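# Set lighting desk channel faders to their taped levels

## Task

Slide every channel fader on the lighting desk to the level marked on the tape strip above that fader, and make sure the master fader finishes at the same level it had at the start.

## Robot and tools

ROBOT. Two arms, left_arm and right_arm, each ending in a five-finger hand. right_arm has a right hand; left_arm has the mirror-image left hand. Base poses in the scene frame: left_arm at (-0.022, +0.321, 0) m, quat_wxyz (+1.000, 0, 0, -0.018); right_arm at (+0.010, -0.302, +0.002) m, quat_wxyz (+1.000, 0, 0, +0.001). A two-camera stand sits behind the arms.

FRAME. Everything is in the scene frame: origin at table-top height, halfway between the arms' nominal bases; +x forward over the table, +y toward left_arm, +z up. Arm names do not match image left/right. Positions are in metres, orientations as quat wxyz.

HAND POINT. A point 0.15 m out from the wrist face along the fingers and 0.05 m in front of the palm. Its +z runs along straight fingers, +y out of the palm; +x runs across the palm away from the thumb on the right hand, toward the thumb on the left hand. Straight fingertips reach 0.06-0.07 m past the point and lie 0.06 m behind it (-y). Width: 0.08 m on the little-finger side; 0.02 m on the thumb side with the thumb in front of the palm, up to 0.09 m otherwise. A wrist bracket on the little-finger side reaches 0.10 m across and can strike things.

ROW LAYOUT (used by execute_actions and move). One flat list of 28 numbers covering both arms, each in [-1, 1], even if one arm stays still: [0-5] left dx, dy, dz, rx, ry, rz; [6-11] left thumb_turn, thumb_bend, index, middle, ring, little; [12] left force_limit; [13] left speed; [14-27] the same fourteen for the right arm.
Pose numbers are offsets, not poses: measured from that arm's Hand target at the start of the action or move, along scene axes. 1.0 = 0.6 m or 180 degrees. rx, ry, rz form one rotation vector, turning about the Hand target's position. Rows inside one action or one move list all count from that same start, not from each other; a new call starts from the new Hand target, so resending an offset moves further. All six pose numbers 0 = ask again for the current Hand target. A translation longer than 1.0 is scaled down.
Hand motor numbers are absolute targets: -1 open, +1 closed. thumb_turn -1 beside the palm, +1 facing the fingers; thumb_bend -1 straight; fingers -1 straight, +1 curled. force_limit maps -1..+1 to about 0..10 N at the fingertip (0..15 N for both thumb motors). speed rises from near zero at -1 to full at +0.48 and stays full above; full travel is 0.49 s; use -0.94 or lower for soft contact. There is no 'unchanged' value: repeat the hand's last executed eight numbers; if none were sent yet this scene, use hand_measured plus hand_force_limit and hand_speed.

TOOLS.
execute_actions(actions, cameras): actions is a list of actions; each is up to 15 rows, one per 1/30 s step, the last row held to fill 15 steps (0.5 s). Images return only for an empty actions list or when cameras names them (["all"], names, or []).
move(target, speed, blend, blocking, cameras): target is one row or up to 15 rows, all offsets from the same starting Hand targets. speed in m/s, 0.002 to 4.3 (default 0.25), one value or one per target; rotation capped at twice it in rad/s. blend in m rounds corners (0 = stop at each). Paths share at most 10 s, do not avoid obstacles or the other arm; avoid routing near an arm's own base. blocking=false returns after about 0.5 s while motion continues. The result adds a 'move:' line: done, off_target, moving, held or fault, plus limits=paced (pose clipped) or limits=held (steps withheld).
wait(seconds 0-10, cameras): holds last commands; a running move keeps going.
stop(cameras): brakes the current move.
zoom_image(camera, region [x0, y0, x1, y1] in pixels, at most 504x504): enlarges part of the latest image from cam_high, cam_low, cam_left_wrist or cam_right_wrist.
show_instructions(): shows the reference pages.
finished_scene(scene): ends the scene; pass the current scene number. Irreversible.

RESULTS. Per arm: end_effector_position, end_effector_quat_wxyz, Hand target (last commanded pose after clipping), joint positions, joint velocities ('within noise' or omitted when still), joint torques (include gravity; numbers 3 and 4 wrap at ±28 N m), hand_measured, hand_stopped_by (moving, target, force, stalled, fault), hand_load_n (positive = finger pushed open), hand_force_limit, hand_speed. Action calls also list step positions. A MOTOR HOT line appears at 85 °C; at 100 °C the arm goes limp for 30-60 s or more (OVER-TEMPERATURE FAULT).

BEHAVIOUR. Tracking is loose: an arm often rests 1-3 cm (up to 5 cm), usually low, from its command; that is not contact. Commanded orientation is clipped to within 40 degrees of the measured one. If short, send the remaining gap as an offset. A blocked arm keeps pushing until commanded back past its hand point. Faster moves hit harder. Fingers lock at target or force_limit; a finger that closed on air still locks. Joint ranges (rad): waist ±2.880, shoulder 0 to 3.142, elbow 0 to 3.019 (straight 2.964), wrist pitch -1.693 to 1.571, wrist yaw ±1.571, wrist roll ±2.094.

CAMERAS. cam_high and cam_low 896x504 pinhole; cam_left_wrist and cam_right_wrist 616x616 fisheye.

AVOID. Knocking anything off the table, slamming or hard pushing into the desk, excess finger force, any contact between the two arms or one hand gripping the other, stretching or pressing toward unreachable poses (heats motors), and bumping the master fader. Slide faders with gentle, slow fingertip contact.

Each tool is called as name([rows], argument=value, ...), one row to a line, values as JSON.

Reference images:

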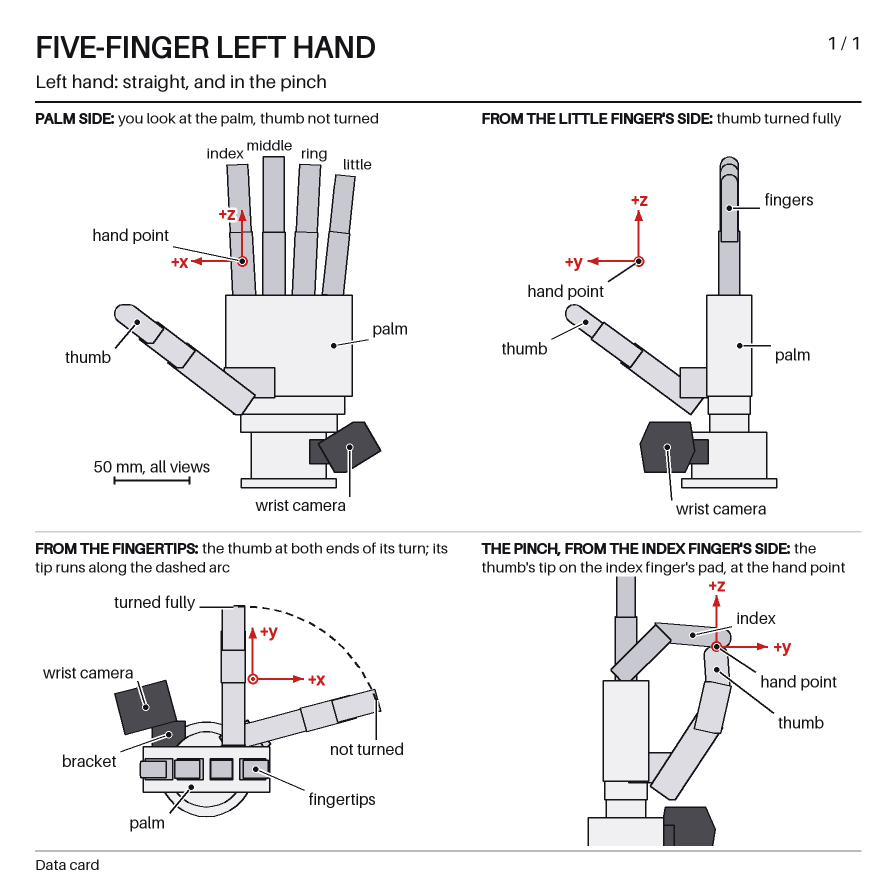

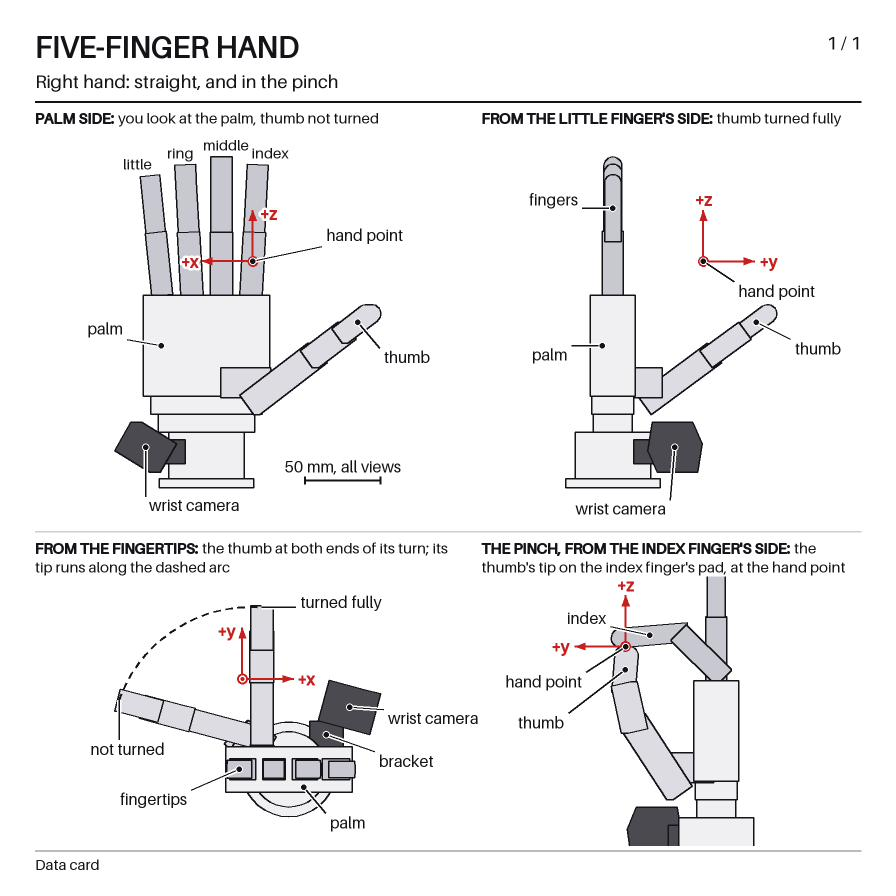

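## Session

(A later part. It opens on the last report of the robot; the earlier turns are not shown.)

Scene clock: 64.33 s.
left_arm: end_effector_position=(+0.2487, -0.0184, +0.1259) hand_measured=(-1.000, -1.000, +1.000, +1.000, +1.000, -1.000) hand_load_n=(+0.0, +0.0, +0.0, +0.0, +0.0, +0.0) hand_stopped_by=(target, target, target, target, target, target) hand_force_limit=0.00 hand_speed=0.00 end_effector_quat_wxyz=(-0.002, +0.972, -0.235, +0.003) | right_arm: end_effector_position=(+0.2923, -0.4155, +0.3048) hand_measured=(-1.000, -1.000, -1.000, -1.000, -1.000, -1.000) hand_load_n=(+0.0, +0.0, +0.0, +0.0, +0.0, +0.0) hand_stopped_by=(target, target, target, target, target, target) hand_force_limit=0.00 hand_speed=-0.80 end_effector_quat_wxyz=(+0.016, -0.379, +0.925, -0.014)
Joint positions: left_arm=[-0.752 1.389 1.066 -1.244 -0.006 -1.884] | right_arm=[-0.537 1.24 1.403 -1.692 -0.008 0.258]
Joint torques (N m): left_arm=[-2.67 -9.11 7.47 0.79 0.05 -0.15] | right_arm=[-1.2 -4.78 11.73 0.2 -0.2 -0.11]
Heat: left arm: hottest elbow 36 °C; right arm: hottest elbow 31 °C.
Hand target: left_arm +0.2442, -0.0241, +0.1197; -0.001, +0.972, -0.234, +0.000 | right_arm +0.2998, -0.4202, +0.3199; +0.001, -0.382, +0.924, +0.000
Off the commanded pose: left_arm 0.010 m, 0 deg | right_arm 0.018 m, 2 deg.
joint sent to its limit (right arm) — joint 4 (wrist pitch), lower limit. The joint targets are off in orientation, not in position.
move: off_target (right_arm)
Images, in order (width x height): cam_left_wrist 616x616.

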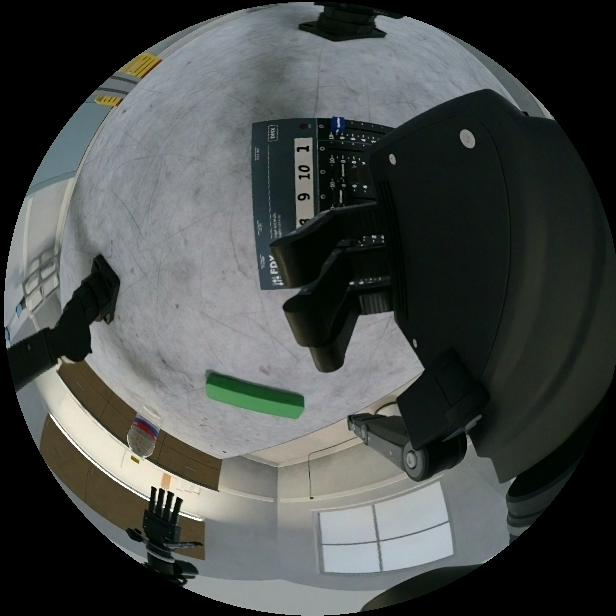

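zoom_image(camera="cam_left_wrist", region=[325, 150, 365, 190])

Scaled by 12.600 from the camera's 616x616 image, which has a finer 880x880 frame.

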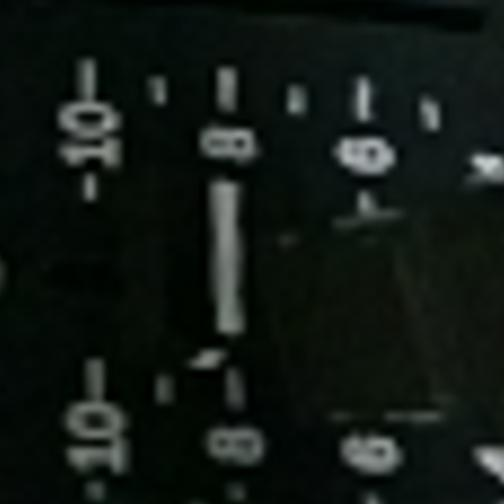

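move(target=[-0.0085,-0.0091,0,0,0,0,-1,-1,1,1,1,-1,0,0,0,0,0,0,0,0,-1,-1,-1,-1,-1,-1,0,-0.8], speed=0.05, cameras=["cam_left_wrist"])

zoom_image(camera="cam_left_wrist", region=[325, 150, 365, 190])

Scene clock: 65.97 s.
left_arm: end_effector_position=(+0.2441, -0.0231, +0.1259) hand_measured=(-1.000, -1.000, +1.000, +1.000, +1.000, -1.000) hand_load_n=(+0.0, +0.0, +0.0, +0.5, +0.0, +0.0) hand_stopped_by=(target, target, target, target, target, target) hand_force_limit=0.00 hand_speed=0.00 end_effector_quat_wxyz=(-0.002, +0.972, -0.235, +0.004) | right_arm: end_effector_position=(+0.2923, -0.4155, +0.3048) hand_measured=(-1.000, -1.000, -1.000, -1.000, -1.000, -1.000) hand_load_n=(+0.0, +0.0, +0.0, +0.0, +0.0, +0.0) hand_stopped_by=(target, target, target, target, target, target) hand_force_limit=0.00 hand_speed=-0.80 end_effector_quat_wxyz=(+0.016, -0.379, +0.925, -0.014)
Joint positions: left_arm=[-0.77 1.389 1.066 -1.244 -0.009 -1.904] | right_arm=[-0.537 1.24 1.403 -1.692 -0.008 0.258]
Joint torques (N m): left_arm=[-2.84 -9 7.56 0.77 0.15 -0.15] | right_arm=[-1.26 -4.72 11.74 0.2 -0.21 -0.11]
Heat: left arm: hottest elbow 36 °C; right arm: hottest elbow 31 °C.
Hand target: left_arm +0.2390, -0.0295, +0.1196; -0.001, +0.972, -0.234, +0.000 | right_arm +0.2998, -0.4202, +0.3199; +0.001, -0.382, +0.924, +0.000
Off the commanded pose: left_arm 0.010 m, 1 deg | right_arm 0.018 m, 2 deg.
joint sent to its limit (right arm) — joint 4 (wrist pitch), lower limit. The joint targets are off in orientation, not in position.
move: off_target (right_arm)
Images, in order (width x height): cam_left_wrist 616x616.

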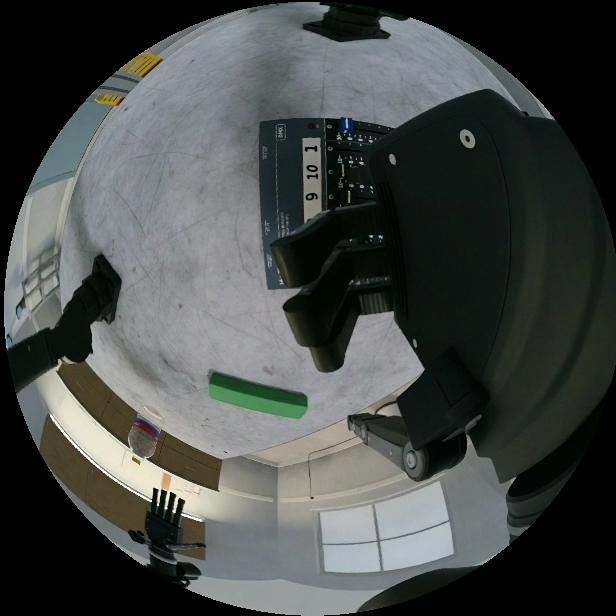

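Scaled by 12.600 from the camera's 616x616 image, which has a finer 880x880 frame.

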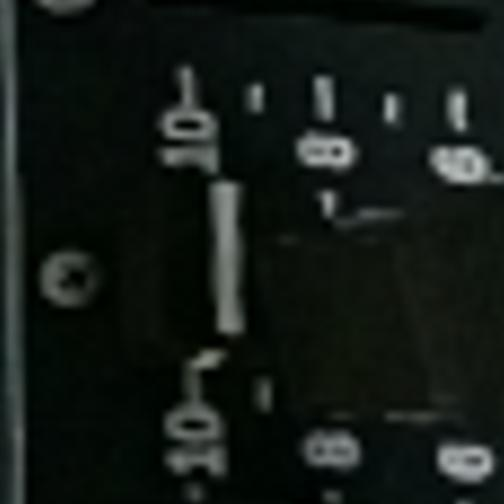

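move(target=[-0.0028,-0.0031,0,0,0,0,-1,-1,1,1,1,-1,0,0,0,0,0,0,0,0,-1,-1,-1,-1,-1,-1,0,-0.8], speed=0.05, cameras=["cam_left_wrist"])

zoom_image(camera="cam_left_wrist", region=[325, 150, 365, 190])

Scene clock: 67.00 s.
left_arm: end_effector_position=(+0.2439, -0.0234, +0.1257) hand_measured=(-1.000, -1.000, +1.000, +1.000, +1.000, -1.000) hand_load_n=(+0.0, +0.0, +0.0, +0.0, +0.0, +0.5) hand_stopped_by=(target, target, target, target, target, target) hand_force_limit=0.00 hand_speed=0.00 end_effector_quat_wxyz=(-0.004, +0.972, -0.234, +0.005) | right_arm: end_effector_position=(+0.2923, -0.4155, +0.3048) hand_measured=(-1.000, -1.000, -1.000, -1.000, -1.000, -1.000) hand_load_n=(+0.0, +0.0, +0.0, +0.0, +0.0, +0.0) hand_stopped_by=(target, target, target, target, target, target) hand_force_limit=0.00 hand_speed=-0.80 end_effector_quat_wxyz=(+0.016, -0.379, +0.925, -0.014)
Joint positions: left_arm=[-0.772 1.389 1.066 -1.244 -0.011 -1.907] | right_arm=[-0.537 1.24 1.403 -1.692 -0.008 0.258]
Joint torques (N m): left_arm=[-3.14 -9 7.62 0.76 0.26 -0.16] | right_arm=[-1.26 -4.72 11.73 0.2 -0.2 -0.11]
Heat: left arm: hottest elbow 36 °C; right arm: hottest elbow 31 °C.
Hand target: left_arm +0.2373, -0.0314, +0.1196; -0.001, +0.972, -0.234, +0.000 | right_arm +0.2998, -0.4202, +0.3199; +0.001, -0.382, +0.924, +0.000
Off the commanded pose: left_arm 0.012 m, 1 deg | right_arm 0.018 m, 2 deg.
joint sent to its limit (right arm) — joint 4 (wrist pitch), lower limit. The joint targets are off in orientation, not in position.
move: off_target (left_arm, right_arm)
Images, in order (width x height): cam_left_wrist 616x616.

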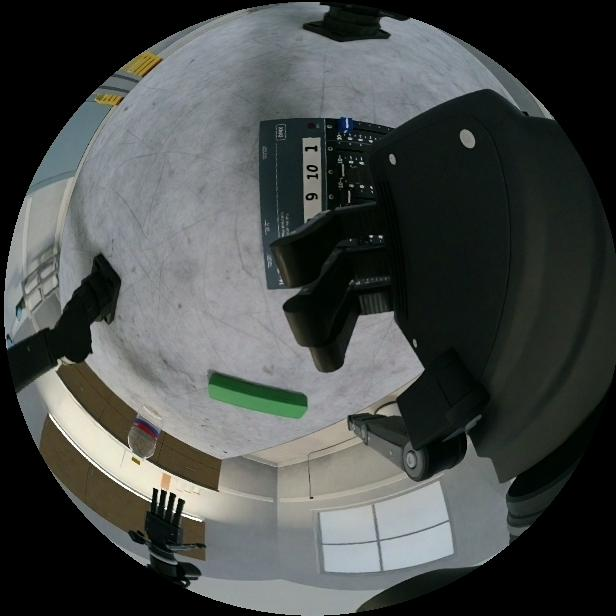

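Scaled by 12.600 from the camera's 616x616 image, which has a finer 880x880 frame.

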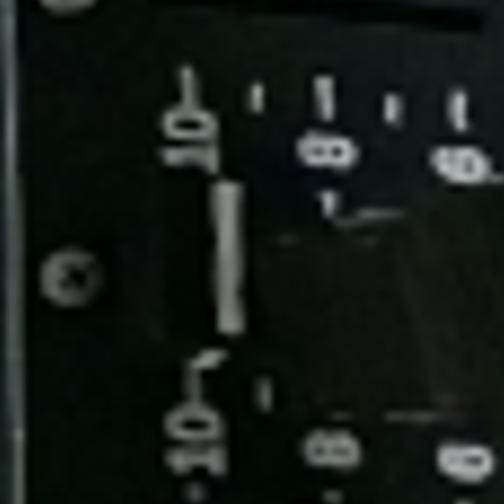

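move([
  [0.0297,0.0317,0,0,0,0,-1,-1,1,1,1,-1,0,0,0,0,0,0,0,0,-1,-1,-1,-1,-1,-1,0,-0.8],
  [0.0752,0.0805,0.055,0,0,0,-1,-1,1,1,1,-1,0,0,0,0,0,0,0,0,-1,-1,-1,-1,-1,-1,0,-0.8],
  [0.0477,0.1062,0.055,0,0,0,-1,-1,1,1,1,-1,0,0,0,0,0,0,0,0,-1,-1,-1,-1,-1,-1,0,-0.8],
], speed=[0.05,0.1,0.1], cameras=["cam_left_wrist"])

zoom_image(camera="cam_left_wrist", region=[270, 120, 380, 230])

Scene clock: 70.97 s.
left_arm: end_effector_position=(+0.2680, +0.0253, +0.1561) hand_measured=(-1.000, -1.000, +1.000, +1.000, +1.000, -1.000) hand_load_n=(+0.0, +0.0, +0.0, +0.0, +0.0, +0.0) hand_stopped_by=(target, target, target, target, target, target) hand_force_limit=0.00 hand_speed=0.00 end_effector_quat_wxyz=(+0.002, +0.972, -0.233, +0.009) | right_arm: end_effector_position=(+0.2923, -0.4155, +0.3048) hand_measured=(-1.000, -1.000, -1.000, -1.000, -1.000, -1.000) hand_load_n=(+0.0, -0.5, +0.0, +0.0, +0.0, +0.0) hand_stopped_by=(target, target, target, target, target, target) hand_force_limit=0.00 hand_speed=-0.80 end_effector_quat_wxyz=(+0.016, -0.379, +0.925, -0.014)
Joint positions: left_arm=[-0.63 1.317 1.078 -1.312 -0.004 -1.766] | right_arm=[-0.537 1.24 1.403 -1.692 -0.008 0.258]
Joint torques (N m): left_arm=[-0.5 -9.11 7.66 -0.18 -0.06 0.14] | right_arm=[-1.2 -4.78 11.71 0.2 -0.21 -0.11]
Heat: left arm: hottest elbow 37 °C; right arm: hottest elbow 32 °C.
Hand target: left_arm +0.2659, +0.0323, +0.1525; -0.001, +0.972, -0.234, +0.000 | right_arm +0.2998, -0.4202, +0.3199; +0.001, -0.382, +0.924, +0.000
Off the commanded pose: left_arm 0.008 m, 1 deg | right_arm 0.018 m, 2 deg.
joint sent to its limit (right arm) — joint 4 (wrist pitch), lower limit. The joint targets are off in orientation, not in position.
move: off_target (right_arm)
Images, in order (width x height): cam_left_wrist 616x616.

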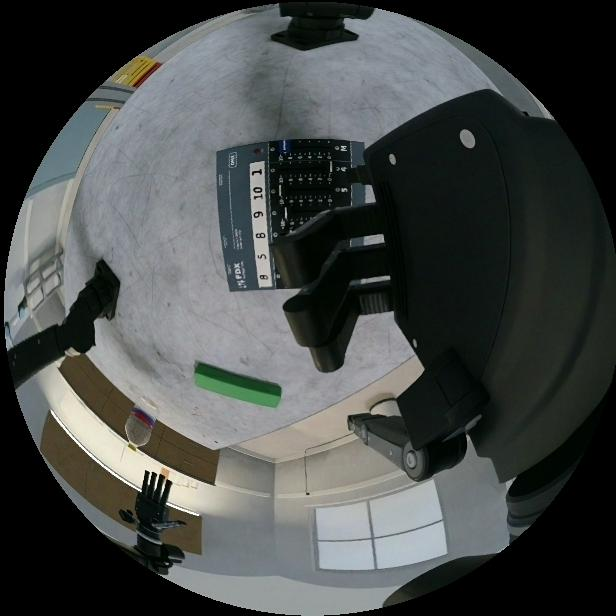

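Scaled by 4.582 from the camera's 616x616 image, which has a finer 880x880 frame.

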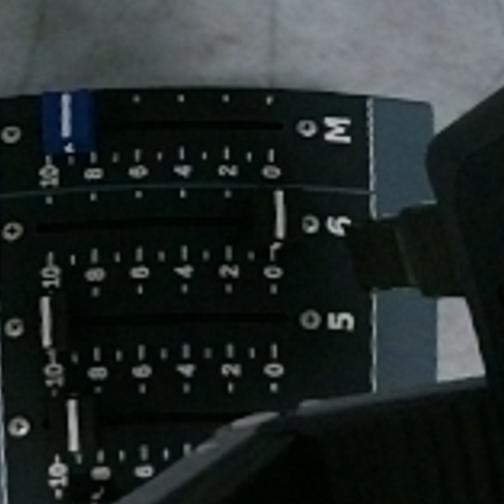

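move(target=[0,-0.0033,-0.0575,0,0,0,-1,-1,1,1,1,-1,0,0,0,0,0,0,0,0,-1,-1,-1,-1,-1,-1,0,-0.8], speed=0.1, cameras=["cam_left_wrist"])

zoom_image(camera="cam_left_wrist", region=[290, 130, 380, 220])

Scene clock: 72.47 s.
left_arm: end_effector_position=(+0.2634, +0.0289, +0.1270) hand_measured=(-1.000, -1.000, +1.000, +1.000, +1.000, -1.000) hand_load_n=(+0.0, +0.0, +0.0, +0.0, +0.0, +0.0) hand_stopped_by=(target, target, target, target, target, target) hand_force_limit=0.00 hand_speed=0.00 end_effector_quat_wxyz=(+0.000, +0.972, -0.233, +0.005) | right_arm: end_effector_position=(+0.2923, -0.4155, +0.3048) hand_measured=(-1.000, -1.000, -1.000, -1.000, -1.000, -1.000) hand_load_n=(+0.0, +0.0, +0.0, +0.0, +0.0, +0.0) hand_stopped_by=(target, target, target, target, target, target) hand_force_limit=0.00 hand_speed=-0.80 end_effector_quat_wxyz=(+0.016, -0.379, +0.925, -0.014)
Joint positions: left_arm=[-0.63 1.33 1.012 -1.242 -0.004 -1.766] | right_arm=[-0.537 1.24 1.403 -1.692 -0.008 0.258]
Joint torques (N m): left_arm=[-0.79 -7.65 7.5 0.83 -0.06 0.11] | right_arm=[-1.26 -4.78 11.73 0.21 -0.2 -0.11]
Heat: left arm: hottest elbow 37 °C; right arm: hottest elbow 32 °C.
Hand target: left_arm +0.2659, +0.0304, +0.1182; -0.001, +0.972, -0.234, +0.000 | right_arm +0.2998, -0.4202, +0.3199; +0.001, -0.382, +0.924, +0.000
Off the commanded pose: left_arm 0.009 m, 1 deg | right_arm 0.018 m, 2 deg.
joint sent to its limit (right arm) — joint 4 (wrist pitch), lower limit. The joint targets are off in orientation, not in position.
move: off_target (right_arm)
Images, in order (width x height): cam_left_wrist 616x616.

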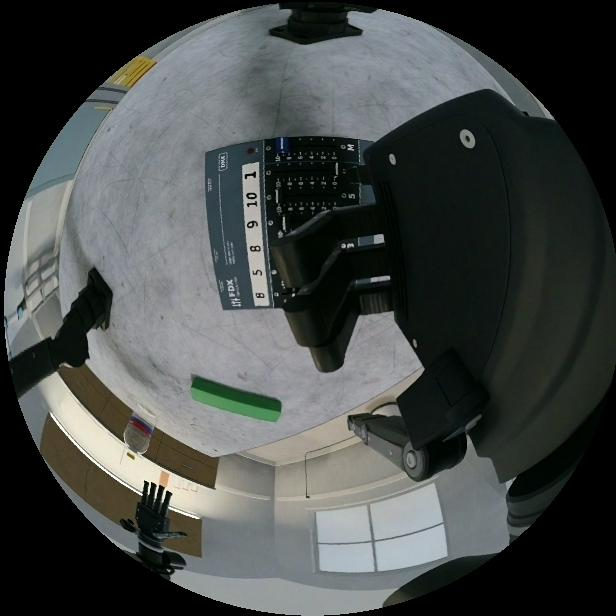

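Scaled by 5.600 from the camera's 616x616 image, which has a finer 880x880 frame.

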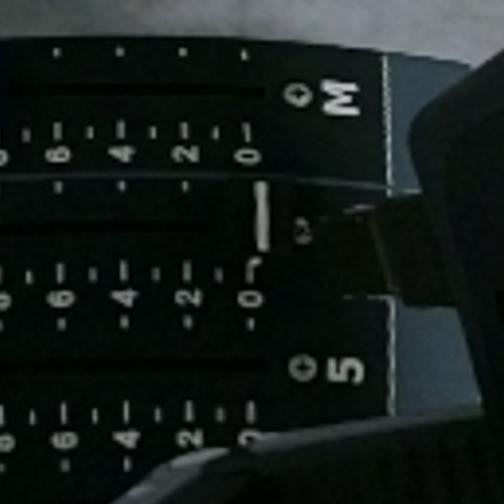

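move(target=[-0.0182,-0.0195,0,0,0,0,-1,-1,1,1,1,-1,0,0,0,0,0,0,0,0,-1,-1,-1,-1,-1,-1,0,-0.8], speed=0.05, cameras=["cam_left_wrist"])

zoom_image(camera="cam_left_wrist", region=[320, 150, 370, 200])

Scene clock: 73.93 s.
left_arm: end_effector_position=(+0.2578, +0.0223, +0.1270) hand_measured=(-1.000, -1.000, +1.000, +1.000, +1.000, -1.000) hand_load_n=(+0.0, +0.0, +0.0, +0.0, +0.0, +0.0) hand_stopped_by=(target, target, target, target, target, target) hand_force_limit=0.00 hand_speed=0.00 end_effector_quat_wxyz=(+0.001, +0.972, -0.236, +0.005) | right_arm: end_effector_position=(+0.2923, -0.4155, +0.3048) hand_measured=(-1.000, -1.000, -1.000, -1.000, -1.000, -1.000) hand_load_n=(+0.0, +0.0, +0.0, +0.0, +0.0, +0.0) hand_stopped_by=(target, target, target, target, target, target) hand_force_limit=0.00 hand_speed=-0.80 end_effector_quat_wxyz=(+0.016, -0.379, +0.925, -0.014)
Joint positions: left_arm=[-0.653 1.33 1.012 -1.242 -0.004 -1.784] | right_arm=[-0.537 1.24 1.403 -1.692 -0.008 0.258]
Joint torques (N m): left_arm=[-2.43 -7.82 7.28 0.85 -0.07 -0.11] | right_arm=[-1.26 -4.78 11.73 0.2 -0.2 -0.11]
Heat: left arm: hottest elbow 37 °C; right arm: hottest elbow 32 °C.
Hand target: left_arm +0.2550, +0.0187, +0.1182; -0.001, +0.972, -0.234, +0.000 | right_arm +0.2998, -0.4202, +0.3199; +0.001, -0.382, +0.924, +0.000
Off the commanded pose: left_arm 0.010 m, 1 deg | right_arm 0.018 m, 2 deg.
joint sent to its limit (right arm) — joint 4 (wrist pitch), lower limit. The joint targets are off in orientation, not in position.
move: off_target (right_arm)
Images, in order (width x height): cam_left_wrist 616x616.

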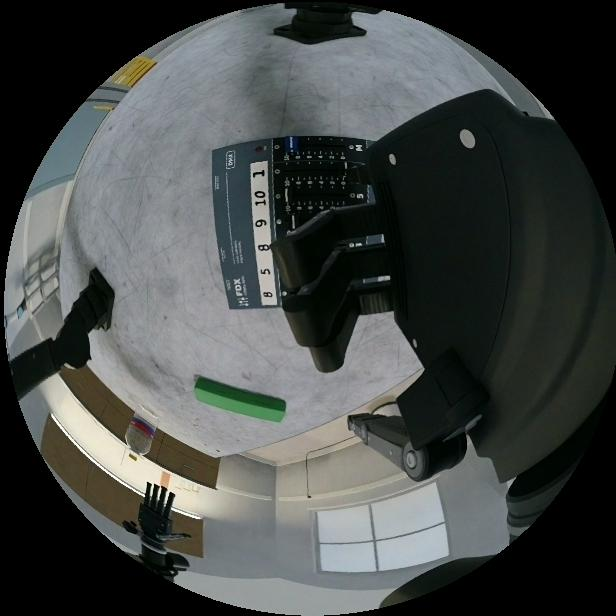

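Scaled by 10.080 from the camera's 616x616 image, which has a finer 880x880 frame.

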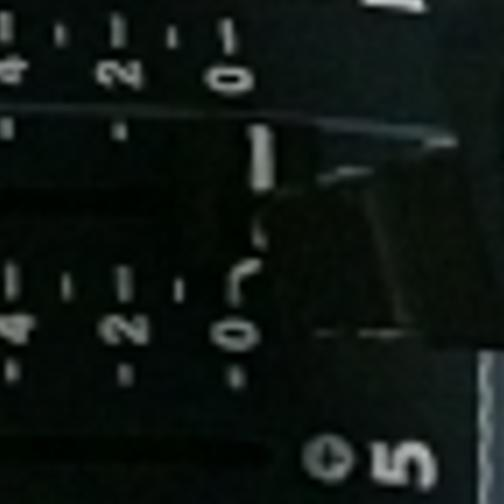

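move(target=[-0.007,-0.0075,0,0,0,0,-1,-1,1,1,1,-1,0,0,0,0,0,0,0,0,-1,-1,-1,-1,-1,-1,0,-0.8], speed=0.05, cameras=["cam_left_wrist"])

zoom_image(camera="cam_left_wrist", region=[320, 150, 370, 200])

Scene clock: 75.10 s.
left_arm: end_effector_position=(+0.2539, +0.0176, +0.1271) hand_measured=(-1.000, -1.000, +1.000, +1.000, +1.000, -1.000) hand_load_n=(+0.0, +0.0, +0.0, +0.0, +0.5, +0.0) hand_stopped_by=(target, target, target, target, target, target) hand_force_limit=0.00 hand_speed=0.00 end_effector_quat_wxyz=(+0.001, +0.972, -0.236, +0.005) | right_arm: end_effector_position=(+0.2923, -0.4155, +0.3048) hand_measured=(-1.000, -1.000, -1.000, -1.000, -1.000, -1.000) hand_load_n=(+0.0, +0.0, +0.0, +0.0, +0.0, +0.0) hand_stopped_by=(target, target, target, target, target, target) hand_force_limit=0.00 hand_speed=-0.80 end_effector_quat_wxyz=(+0.016, -0.379, +0.925, -0.014)
Joint positions: left_arm=[-0.67 1.33 1.012 -1.242 -0.004 -1.801] | right_arm=[-0.537 1.24 1.403 -1.692 -0.008 0.258]
Joint torques (N m): left_arm=[-2.37 -7.88 7.24 0.84 -0.06 -0.1] | right_arm=[-1.2 -4.78 11.73 0.2 -0.21 -0.11]
Heat: left arm: hottest elbow 37 °C; right arm: hottest elbow 32 °C.
Hand target: left_arm +0.2508, +0.0142, +0.1182; -0.001, +0.972, -0.234, +0.000 | right_arm +0.2998, -0.4202, +0.3199; +0.001, -0.382, +0.924, +0.000
Off the commanded pose: left_arm 0.010 m, 1 deg | right_arm 0.018 m, 2 deg.
joint sent to its limit (right arm) — joint 4 (wrist pitch), lower limit. The joint targets are off in orientation, not in position.
move: off_target (right_arm)
Images, in order (width x height): cam_left_wrist 616x616.

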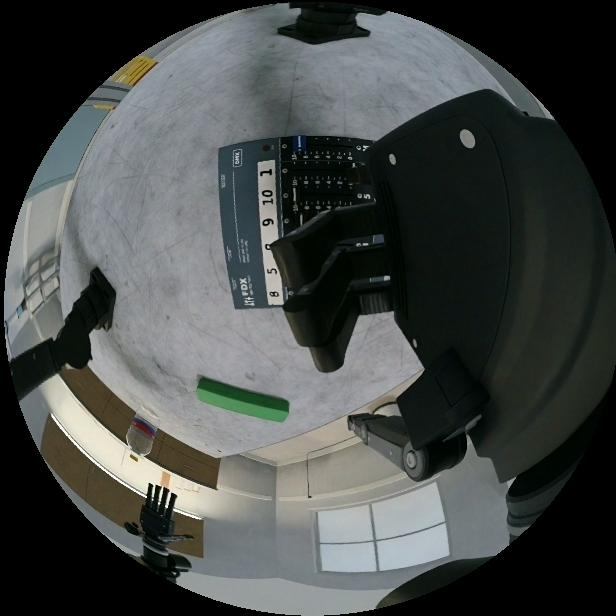

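Scaled by 10.080 from the camera's 616x616 image, which has a finer 880x880 frame.

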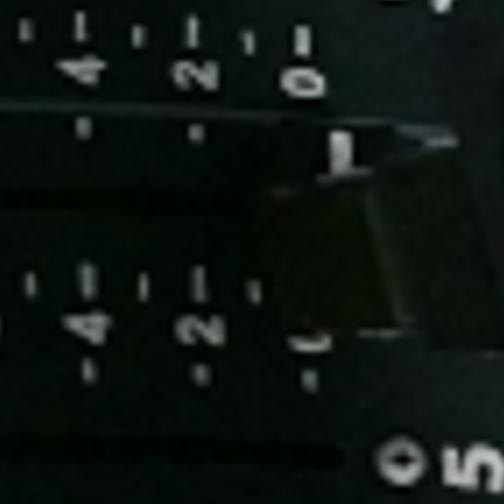

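move([
  [0.0203,0.0372,0.01,0,0,0,-1,-1,1,1,1,-1,0,0,0,0,0,0,0,0,-1,-1,-1,-1,-1,-1,0,-0.8],
  [0.0203,0.0372,-0.011,0,0,0,-1,-1,1,1,1,-1,0,0,0,0,0,0,0,0,-1,-1,-1,-1,-1,-1,0,-0.8],
], speed=0.08, cameras=["cam_left_wrist"])

zoom_image(camera="cam_left_wrist", region=[290, 130, 380, 220])

Scene clock: 77.47 s.
left_arm: end_effector_position=(+0.2601, +0.0339, +0.1173) hand_measured=(-1.000, -1.000, +1.000, +1.000, +1.000, -1.000) hand_load_n=(-0.5, +0.0, +0.0, +0.0, +0.0, +0.0) hand_stopped_by=(target, target, target, target, target, target) hand_force_limit=0.00 hand_speed=0.00 end_effector_quat_wxyz=(+0.000, +0.973, -0.232, +0.001) | right_arm: end_effector_position=(+0.2923, -0.4155, +0.3048) hand_measured=(-1.000, -1.000, -1.000, -1.000, -1.000, -1.000) hand_load_n=(+0.0, +0.0, +0.0, +0.0, +0.0, +0.0) hand_stopped_by=(target, target, target, target, target, target) hand_force_limit=0.00 hand_speed=-0.80 end_effector_quat_wxyz=(+0.016, -0.379, +0.925, -0.014)
Joint positions: left_arm=[-0.623 1.329 0.984 -1.224 -0.001 -1.761] | right_arm=[-0.537 1.24 1.403 -1.692 -0.008 0.258]
Joint torques (N m): left_arm=[-0.67 -8.23 7.38 0.81 -0.19 0.15] | right_arm=[-1.26 -4.72 11.73 0.23 -0.2 -0.11]
Heat: left arm: hottest elbow 37 °C; right arm: hottest elbow 32 °C.
Hand target: left_arm +0.2629, +0.0365, +0.1115; -0.001, +0.972, -0.234, +0.000 | right_arm +0.2998, -0.4202, +0.3199; +0.001, -0.382, +0.924, +0.000
Off the commanded pose: left_arm 0.007 m, 0 deg | right_arm 0.018 m, 2 deg.
joint sent to its limit (right arm) — joint 4 (wrist pitch), lower limit. The joint targets are off in orientation, not in position.
move: off_target (right_arm)
Images, in order (width x height): cam_left_wrist 616x616.

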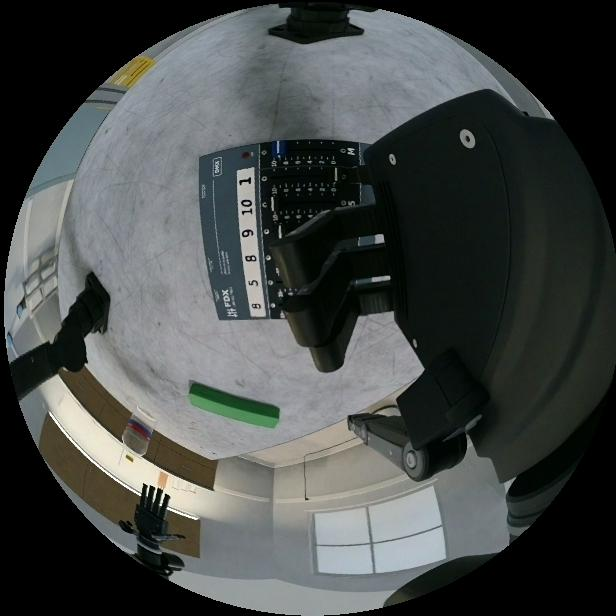

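Scaled by 5.600 from the camera's 616x616 image, which has a finer 880x880 frame.

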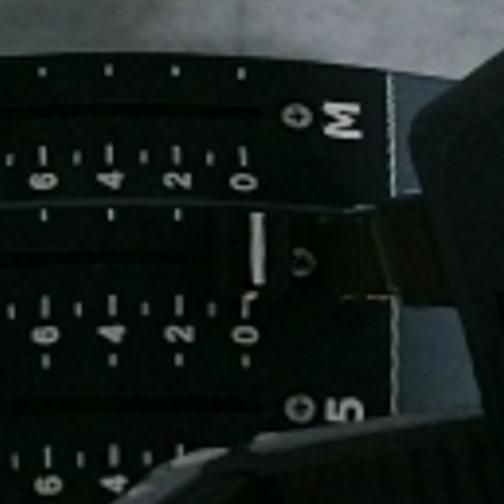

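move(target=[-0.0193,-0.0207,0,0,0,0,-1,-1,1,1,1,-1,0,0,0,0,0,0,0,0,-1,-1,-1,-1,-1,-1,0,-0.8], speed=0.05, cameras=["cam_left_wrist"])

zoom_image(camera="cam_left_wrist", region=[310, 150, 370, 210])

Scene clock: 78.83 s.
left_arm: end_effector_position=(+0.2573, +0.0307, +0.1168) hand_measured=(-1.000, -1.000, +1.000, +1.000, +1.000, -1.000) hand_load_n=(+0.0, +0.0, +0.0, +0.0, +0.0, +0.0) hand_stopped_by=(target, target, target, target, target, target) hand_force_limit=0.00 hand_speed=0.00 end_effector_quat_wxyz=(-0.004, +0.972, -0.235, +0.003) | right_arm: end_effector_position=(+0.2923, -0.4155, +0.3048) hand_measured=(-1.000, -1.000, -1.000, -1.000, -1.000, -1.000) hand_load_n=(+0.0, +0.0, +0.0, +0.0, +0.0, +0.0) hand_stopped_by=(target, target, target, target, target, target) hand_force_limit=0.00 hand_speed=-0.80 end_effector_quat_wxyz=(+0.016, -0.379, +0.925, -0.014)
Joint positions: left_arm=[-0.639 1.329 0.984 -1.224 -0.011 -1.772] | right_arm=[-0.537 1.24 1.403 -1.692 -0.008 0.258]
Joint torques (N m): left_arm=[-2.96 -8.47 7.13 0.83 0.23 -0.18] | right_arm=[-1.26 -4.72 11.71 0.18 -0.2 -0.11]
Heat: left arm: hottest elbow 37 °C; right arm: hottest elbow 32 °C.
Hand target: left_arm +0.2515, +0.0241, +0.1116; -0.001, +0.972, -0.234, +0.000 | right_arm +0.2998, -0.4202, +0.3199; +0.001, -0.382, +0.924, +0.000
Off the commanded pose: left_arm 0.010 m, 1 deg | right_arm 0.018 m, 2 deg.
joint sent to its limit (right arm) — joint 4 (wrist pitch), lower limit. The joint targets are off in orientation, not in position.
move: off_target (right_arm)
Images, in order (width x height): cam_left_wrist 616x616.

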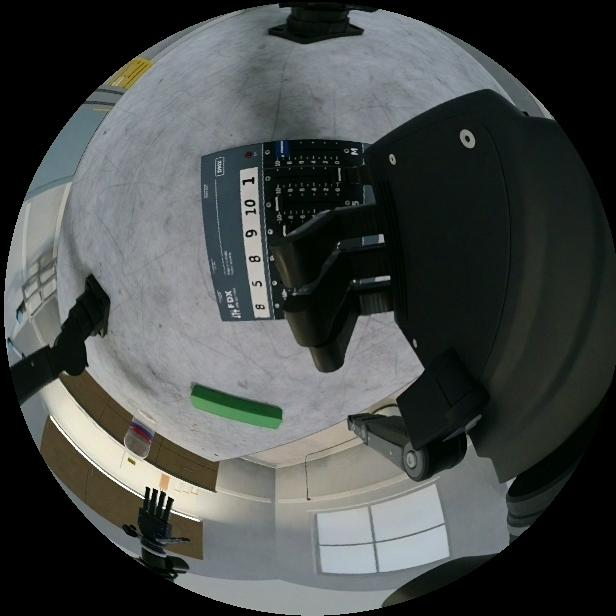

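Scaled by 8.400 from the camera's 616x616 image, which has a finer 880x880 frame.

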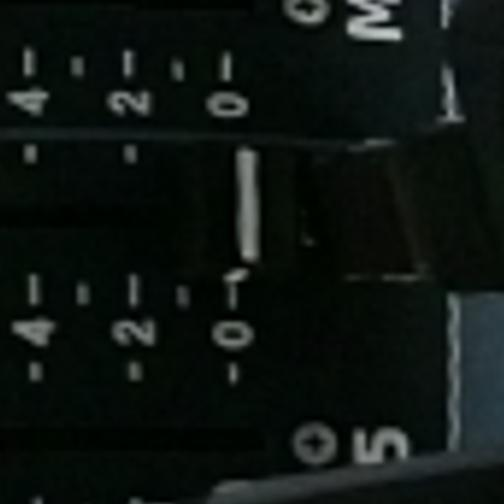

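move(target=[-0.0068,-0.0073,0,0,0,0,-1,-1,1,1,1,-1,0,0,0,0,0,0,0,0,-1,-1,-1,-1,-1,-1,0,-0.8], speed=0.05, cameras=["cam_left_wrist"])

zoom_image(camera="cam_left_wrist", region=[310, 150, 370, 210])

Scene clock: 79.87 s.
left_arm: end_effector_position=(+0.2532, +0.0259, +0.1166) hand_measured=(-1.000, -1.000, +1.000, +1.000, +1.000, -1.000) hand_load_n=(+0.0, +0.0, +0.0, +0.0, +0.0, +0.5) hand_stopped_by=(target, target, target, target, target, target) hand_force_limit=0.00 hand_speed=0.00 end_effector_quat_wxyz=(-0.005, +0.972, -0.236, +0.003) | right_arm: end_effector_position=(+0.2923, -0.4155, +0.3048) hand_measured=(-1.000, -1.000, -1.000, -1.000, -1.000, -1.000) hand_load_n=(+0.0, +0.0, +0.0, +0.0, +0.0, +0.0) hand_stopped_by=(target, target, target, target, target, target) hand_force_limit=0.00 hand_speed=-0.80 end_effector_quat_wxyz=(+0.016, -0.379, +0.925, -0.014)
Joint positions: left_arm=[-0.657 1.329 0.984 -1.224 -0.011 -1.788] | right_arm=[-0.537 1.24 1.403 -1.692 -0.008 0.258]
Joint torques (N m): left_arm=[-2.96 -8.47 7.13 0.8 0.26 -0.19] | right_arm=[-1.26 -4.72 11.73 0.2 -0.2 -0.11]
Heat: left arm: hottest elbow 37 °C; right arm: hottest elbow 32 °C.
Hand target: left_arm +0.2474, +0.0196, +0.1116; -0.001, +0.972, -0.234, +0.000 | right_arm +0.2998, -0.4202, +0.3199; +0.001, -0.382, +0.924, +0.000
Off the commanded pose: left_arm 0.010 m, 1 deg | right_arm 0.018 m, 2 deg.
joint sent to its limit (right arm) — joint 4 (wrist pitch), lower limit. The joint targets are off in orientation, not in position.
move: off_target (right_arm)
Images, in order (width x height): cam_left_wrist 616x616.

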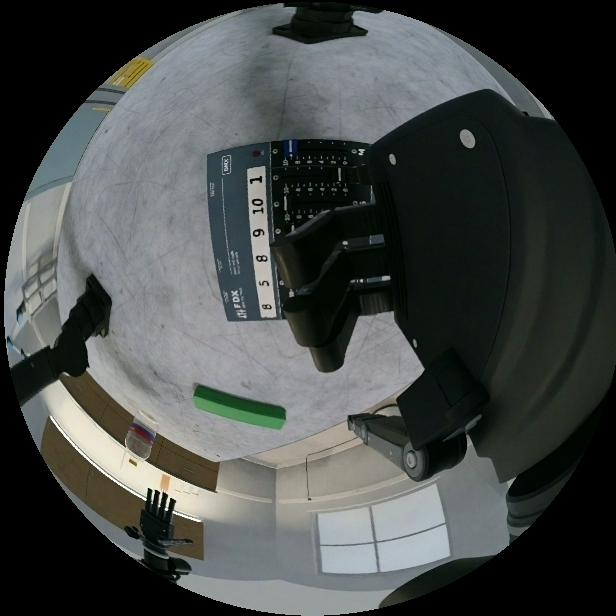

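Scaled by 8.400 from the camera's 616x616 image, which has a finer 880x880 frame.

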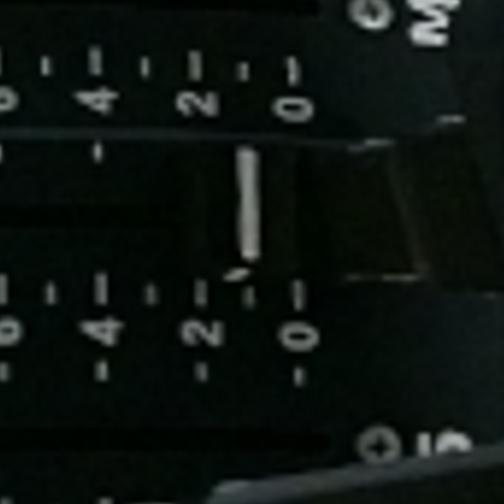

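move([
  [0.0227,0.024,0,0,0,0,-1,-1,1,1,1,-1,0,0,0,0,0,0,0,0,-1,-1,-1,-1,-1,-1,0,-0.8],
  [0.0227,0.024,0.0633,0,0,0,-1,-1,1,1,1,-1,0,0,0,0,0,0,0,0,-1,-1,-1,-1,-1,-1,0,-0.8],
  [-0.0423,-0.0468,0.0633,0,0,0,-1,-1,1,1,1,-1,0,0,0,0,0,0,0,0,-1,-1,-1,-1,-1,-1,0,-0.8],
], speed=[0.05,0.1,0.1], cameras=["cam_left_wrist"])

zoom_image(camera="cam_left_wrist", region=[290, 130, 380, 220])

Scene clock: 84.23 s.
left_arm: end_effector_position=(+0.2172, +0.0017, +0.1341) hand_measured=(-1.000, -1.000, +1.000, +1.000, +1.000, -1.000) hand_load_n=(+0.0, +0.0, +0.0, +0.0, +0.0, +0.0) hand_stopped_by=(target, target, target, target, target, target) hand_force_limit=0.00 hand_speed=0.00 end_effector_quat_wxyz=(-0.007, +0.972, -0.236, -0.011) | right_arm: end_effector_position=(+0.2923, -0.4155, +0.3048) hand_measured=(-1.000, -1.000, -1.000, -1.000, -1.000, -1.000) hand_load_n=(+0.0, +0.0, +0.0, +0.0, +0.0, +0.0) hand_stopped_by=(target, target, target, target, target, target) hand_force_limit=0.00 hand_speed=-0.80 end_effector_quat_wxyz=(+0.016, -0.379, +0.925, -0.014)
Joint positions: left_arm=[-0.771 1.307 1.014 -1.305 0 -1.903] | right_arm=[-0.537 1.24 1.403 -1.692 -0.008 0.258]
Joint torques (N m): left_arm=[-2.32 -8.94 10.74 -0.29 -0.17 -0.1] | right_arm=[-1.26 -4.78 11.71 0.2 -0.2 -0.11]
Heat: left arm: hottest elbow 37 °C; right arm: hottest elbow 32 °C.
Hand target: left_arm +0.2218, -0.0084, +0.1495; -0.001, +0.972, -0.234, +0.000 | right_arm +0.2998, -0.4202, +0.3199; +0.001, -0.382, +0.924, +0.000
Off the commanded pose: left_arm 0.019 m, 2 deg | right_arm 0.018 m, 2 deg.
joint sent to its limit (right arm) — joint 4 (wrist pitch), lower limit. The joint targets are off in orientation, not in position.
move: off_target (left_arm, right_arm)
Images, in order (width x height): cam_left_wrist 616x616.

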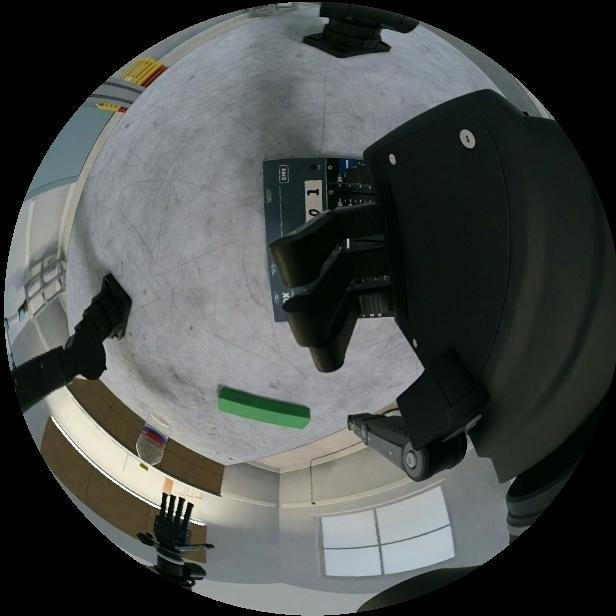

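Scaled by 5.600 from the camera's 616x616 image, which has a finer 880x880 frame.

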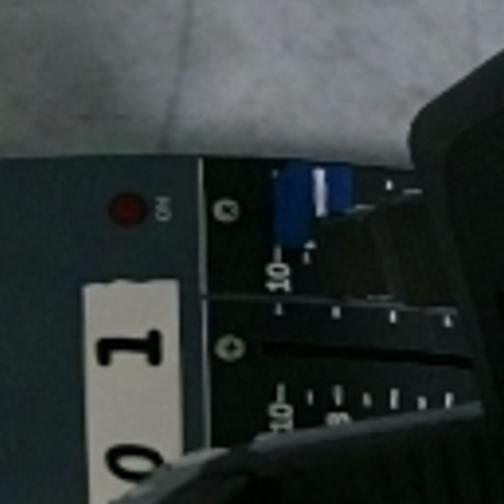

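move(target=[0.01,-0.006,0.03,0,0,0,-1,-1,1,1,1,-1,0,0,0,0,0,0,0,0,-1,-1,-1,-1,-1,-1,0,-0.8], speed=0.1, cameras=["cam_left_wrist"])

zoom_image(camera="cam_left_wrist", region=[290, 120, 400, 230])

Scene clock: 85.47 s.
left_arm: end_effector_position=(+0.2216, -0.0028, +0.1533) hand_measured=(-1.000, -1.000, +1.000, +1.000, +1.000, -1.000) hand_load_n=(+0.5, +0.0, +0.0, +0.0, +0.5, +0.5) hand_stopped_by=(target, target, target, target, target, target) hand_force_limit=0.00 hand_speed=0.00 end_effector_quat_wxyz=(-0.006, +0.972, -0.235, -0.010) | right_arm: end_effector_position=(+0.2923, -0.4155, +0.3048) hand_measured=(-1.000, -1.000, -1.000, -1.000, -1.000, -1.000) hand_load_n=(-0.5, +0.0, +0.0, +0.0, +0.0, +0.0) hand_stopped_by=(target, target, target, target, target, target) hand_force_limit=0.00 hand_speed=-0.80 end_effector_quat_wxyz=(+0.016, -0.379, +0.925, -0.014)
Joint positions: left_arm=[-0.771 1.307 1.066 -1.353 0 -1.904] | right_arm=[-0.537 1.24 1.403 -1.692 -0.008 0.258]
Joint torques (N m): left_arm=[-1.9 -8.53 11.07 -0.23 -0.18 -0.05] | right_arm=[-1.26 -4.72 11.73 0.21 -0.2 -0.11]
Heat: left arm: hottest elbow 37 °C; right arm: hottest elbow 32 °C.
Hand target: left_arm +0.2279, -0.0121, +0.1676; -0.001, +0.972, -0.234, +0.000 | right_arm +0.2998, -0.4202, +0.3199; +0.001, -0.382, +0.924, +0.000
Off the commanded pose: left_arm 0.018 m, 1 deg | right_arm 0.018 m, 2 deg.
joint sent to its limit (right arm) — joint 4 (wrist pitch), lower limit. The joint targets are off in orientation, not in position.
move: off_target (left_arm, right_arm)
Images, in order (width x height): cam_left_wrist 616x616.

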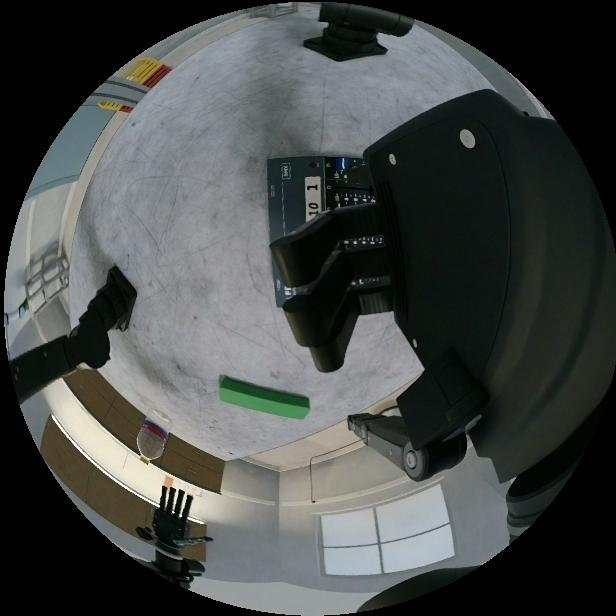

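Scaled by 4.582 from the camera's 616x616 image, which has a finer 880x880 frame.

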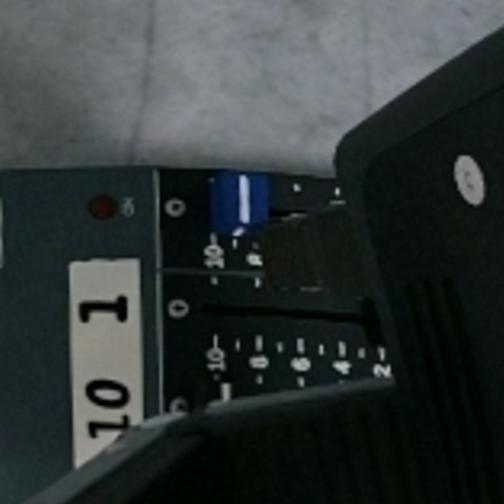

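move(target=[0.07,0.06,0.01,0,0,0,-1,-1,1,1,1,-1,0,0,0,0,0,0,0,0,-1,-1,-1,-1,-1,-1,0,-0.8], speed=0.15, cameras=["cam_left_wrist"])

zoom_image(camera="cam_left_wrist", region=[270, 120, 380, 230])

Scene clock: 87.10 s.
left_arm: end_effector_position=(+0.2593, +0.0288, +0.1643) hand_measured=(-1.000, -1.000, +1.000, +1.000, +1.000, -1.000) hand_load_n=(+0.0, +0.0, +0.0, +0.5, +0.0, +0.0) hand_stopped_by=(target, target, target, target, target, target) hand_force_limit=0.00 hand_speed=0.00 end_effector_quat_wxyz=(-0.004, +0.973, -0.232, -0.003) | right_arm: end_effector_position=(+0.2923, -0.4155, +0.3048) hand_measured=(-1.000, -1.000, -1.000, -1.000, -1.000, -1.000) hand_load_n=(+0.0, +0.0, +0.0, +0.0, +0.0, +0.0) hand_stopped_by=(target, target, target, target, target, target) hand_force_limit=0.00 hand_speed=-0.80 end_effector_quat_wxyz=(+0.016, -0.379, +0.925, -0.014)
Joint positions: left_arm=[-0.638 1.307 1.094 -1.367 -0.004 -1.777] | right_arm=[-0.537 1.24 1.403 -1.692 -0.008 0.258]
Joint torques (N m): left_arm=[-0.73 -7.41 11.21 -0.23 -0.06 0.14] | right_arm=[-1.2 -4.72 11.73 0.2 -0.2 -0.11]
Heat: left arm: hottest elbow 38 °C; right arm: hottest elbow 33 °C.
Hand target: left_arm +0.2699, +0.0240, +0.1735; -0.001, +0.972, -0.234, +0.000 | right_arm +0.2998, -0.4202, +0.3199; +0.001, -0.382, +0.924, +0.000
Off the commanded pose: left_arm 0.015 m, 1 deg | right_arm 0.018 m, 2 deg.
joint sent to its limit (right arm) — joint 4 (wrist pitch), lower limit. The joint targets are off in orientation, not in position.
move: off_target (left_arm, right_arm)
Images, in order (width x height): cam_left_wrist 616x616.

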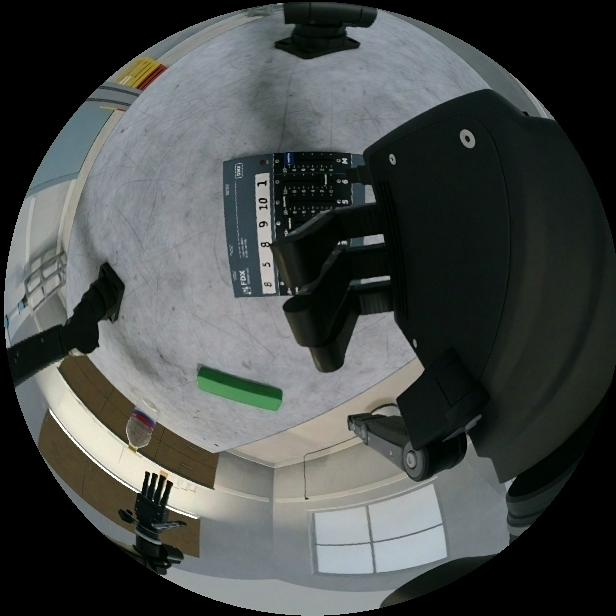

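Scaled by 4.582 from the camera's 616x616 image, which has a finer 880x880 frame.

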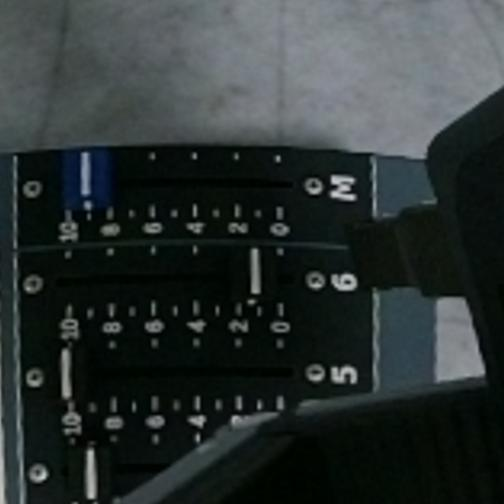

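move(target=[-0.07,-0.0683,-0.01,0,0,0,-1,-1,1,1,1,-1,0,0,0,0,0,0,0,0,-1,-1,-1,-1,-1,-1,0,-0.8], speed=0.12, cameras=["cam_left_wrist"])

zoom_image(camera="cam_left_wrist", region=[290, 120, 400, 230])

Scene clock: 88.87 s.
left_arm: end_effector_position=(+0.2244, -0.0084, +0.1644) hand_measured=(-1.000, -1.000, +1.000, +1.000, +1.000, -1.000) hand_load_n=(+0.0, +0.0, +0.0, +0.0, +0.0, +0.0) hand_stopped_by=(target, target, target, target, target, target) hand_force_limit=0.00 hand_speed=0.00 end_effector_quat_wxyz=(-0.003, +0.972, -0.236, -0.004) | right_arm: end_effector_position=(+0.2923, -0.4155, +0.3048) hand_measured=(-1.000, -1.000, -1.000, -1.000, -1.000, -1.000) hand_load_n=(+0.0, +0.0, +0.0, +0.0, +0.0, +0.0) hand_stopped_by=(target, target, target, target, target, target) hand_force_limit=0.00 hand_speed=-0.80 end_effector_quat_wxyz=(+0.016, -0.379, +0.925, -0.014)
Joint positions: left_arm=[-0.777 1.307 1.094 -1.367 -0.001 -1.907] | right_arm=[-0.537 1.24 1.403 -1.692 -0.008 0.258]
Joint torques (N m): left_arm=[-2.26 -7.77 9.72 0.38 -0.14 -0.08] | right_arm=[-1.2 -4.72 11.74 0.2 -0.2 -0.11]
Heat: left arm: hottest elbow 38 °C; right arm: hottest elbow 33 °C.
Hand target: left_arm +0.2279, -0.0169, +0.1675; -0.001, +0.972, -0.234, +0.000 | right_arm +0.2998, -0.4202, +0.3199; +0.001, -0.382, +0.924, +0.000
Off the commanded pose: left_arm 0.010 m, 1 deg | right_arm 0.018 m, 2 deg.
joint sent to its limit (right arm) — joint 4 (wrist pitch), lower limit. The joint targets are off in orientation, not in position.
move: off_target (right_arm)
Images, in order (width x height): cam_left_wrist 616x616.

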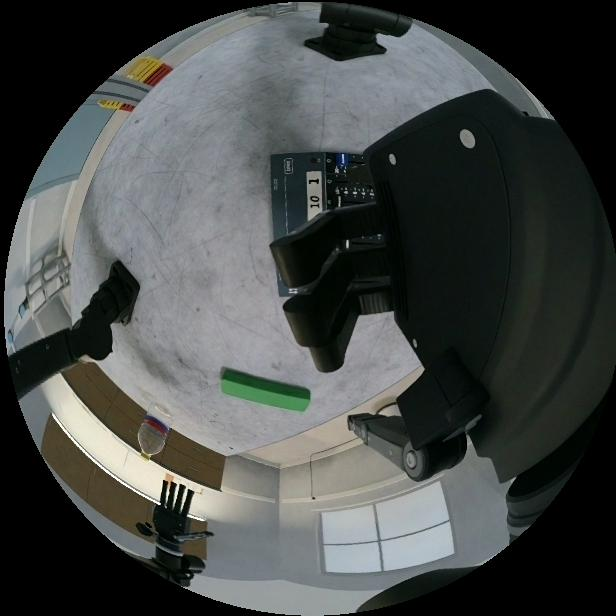

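Scaled by 4.582 from the camera's 616x616 image, which has a finer 880x880 frame.

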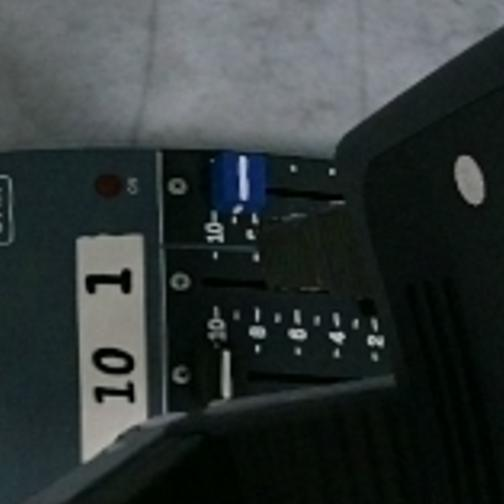

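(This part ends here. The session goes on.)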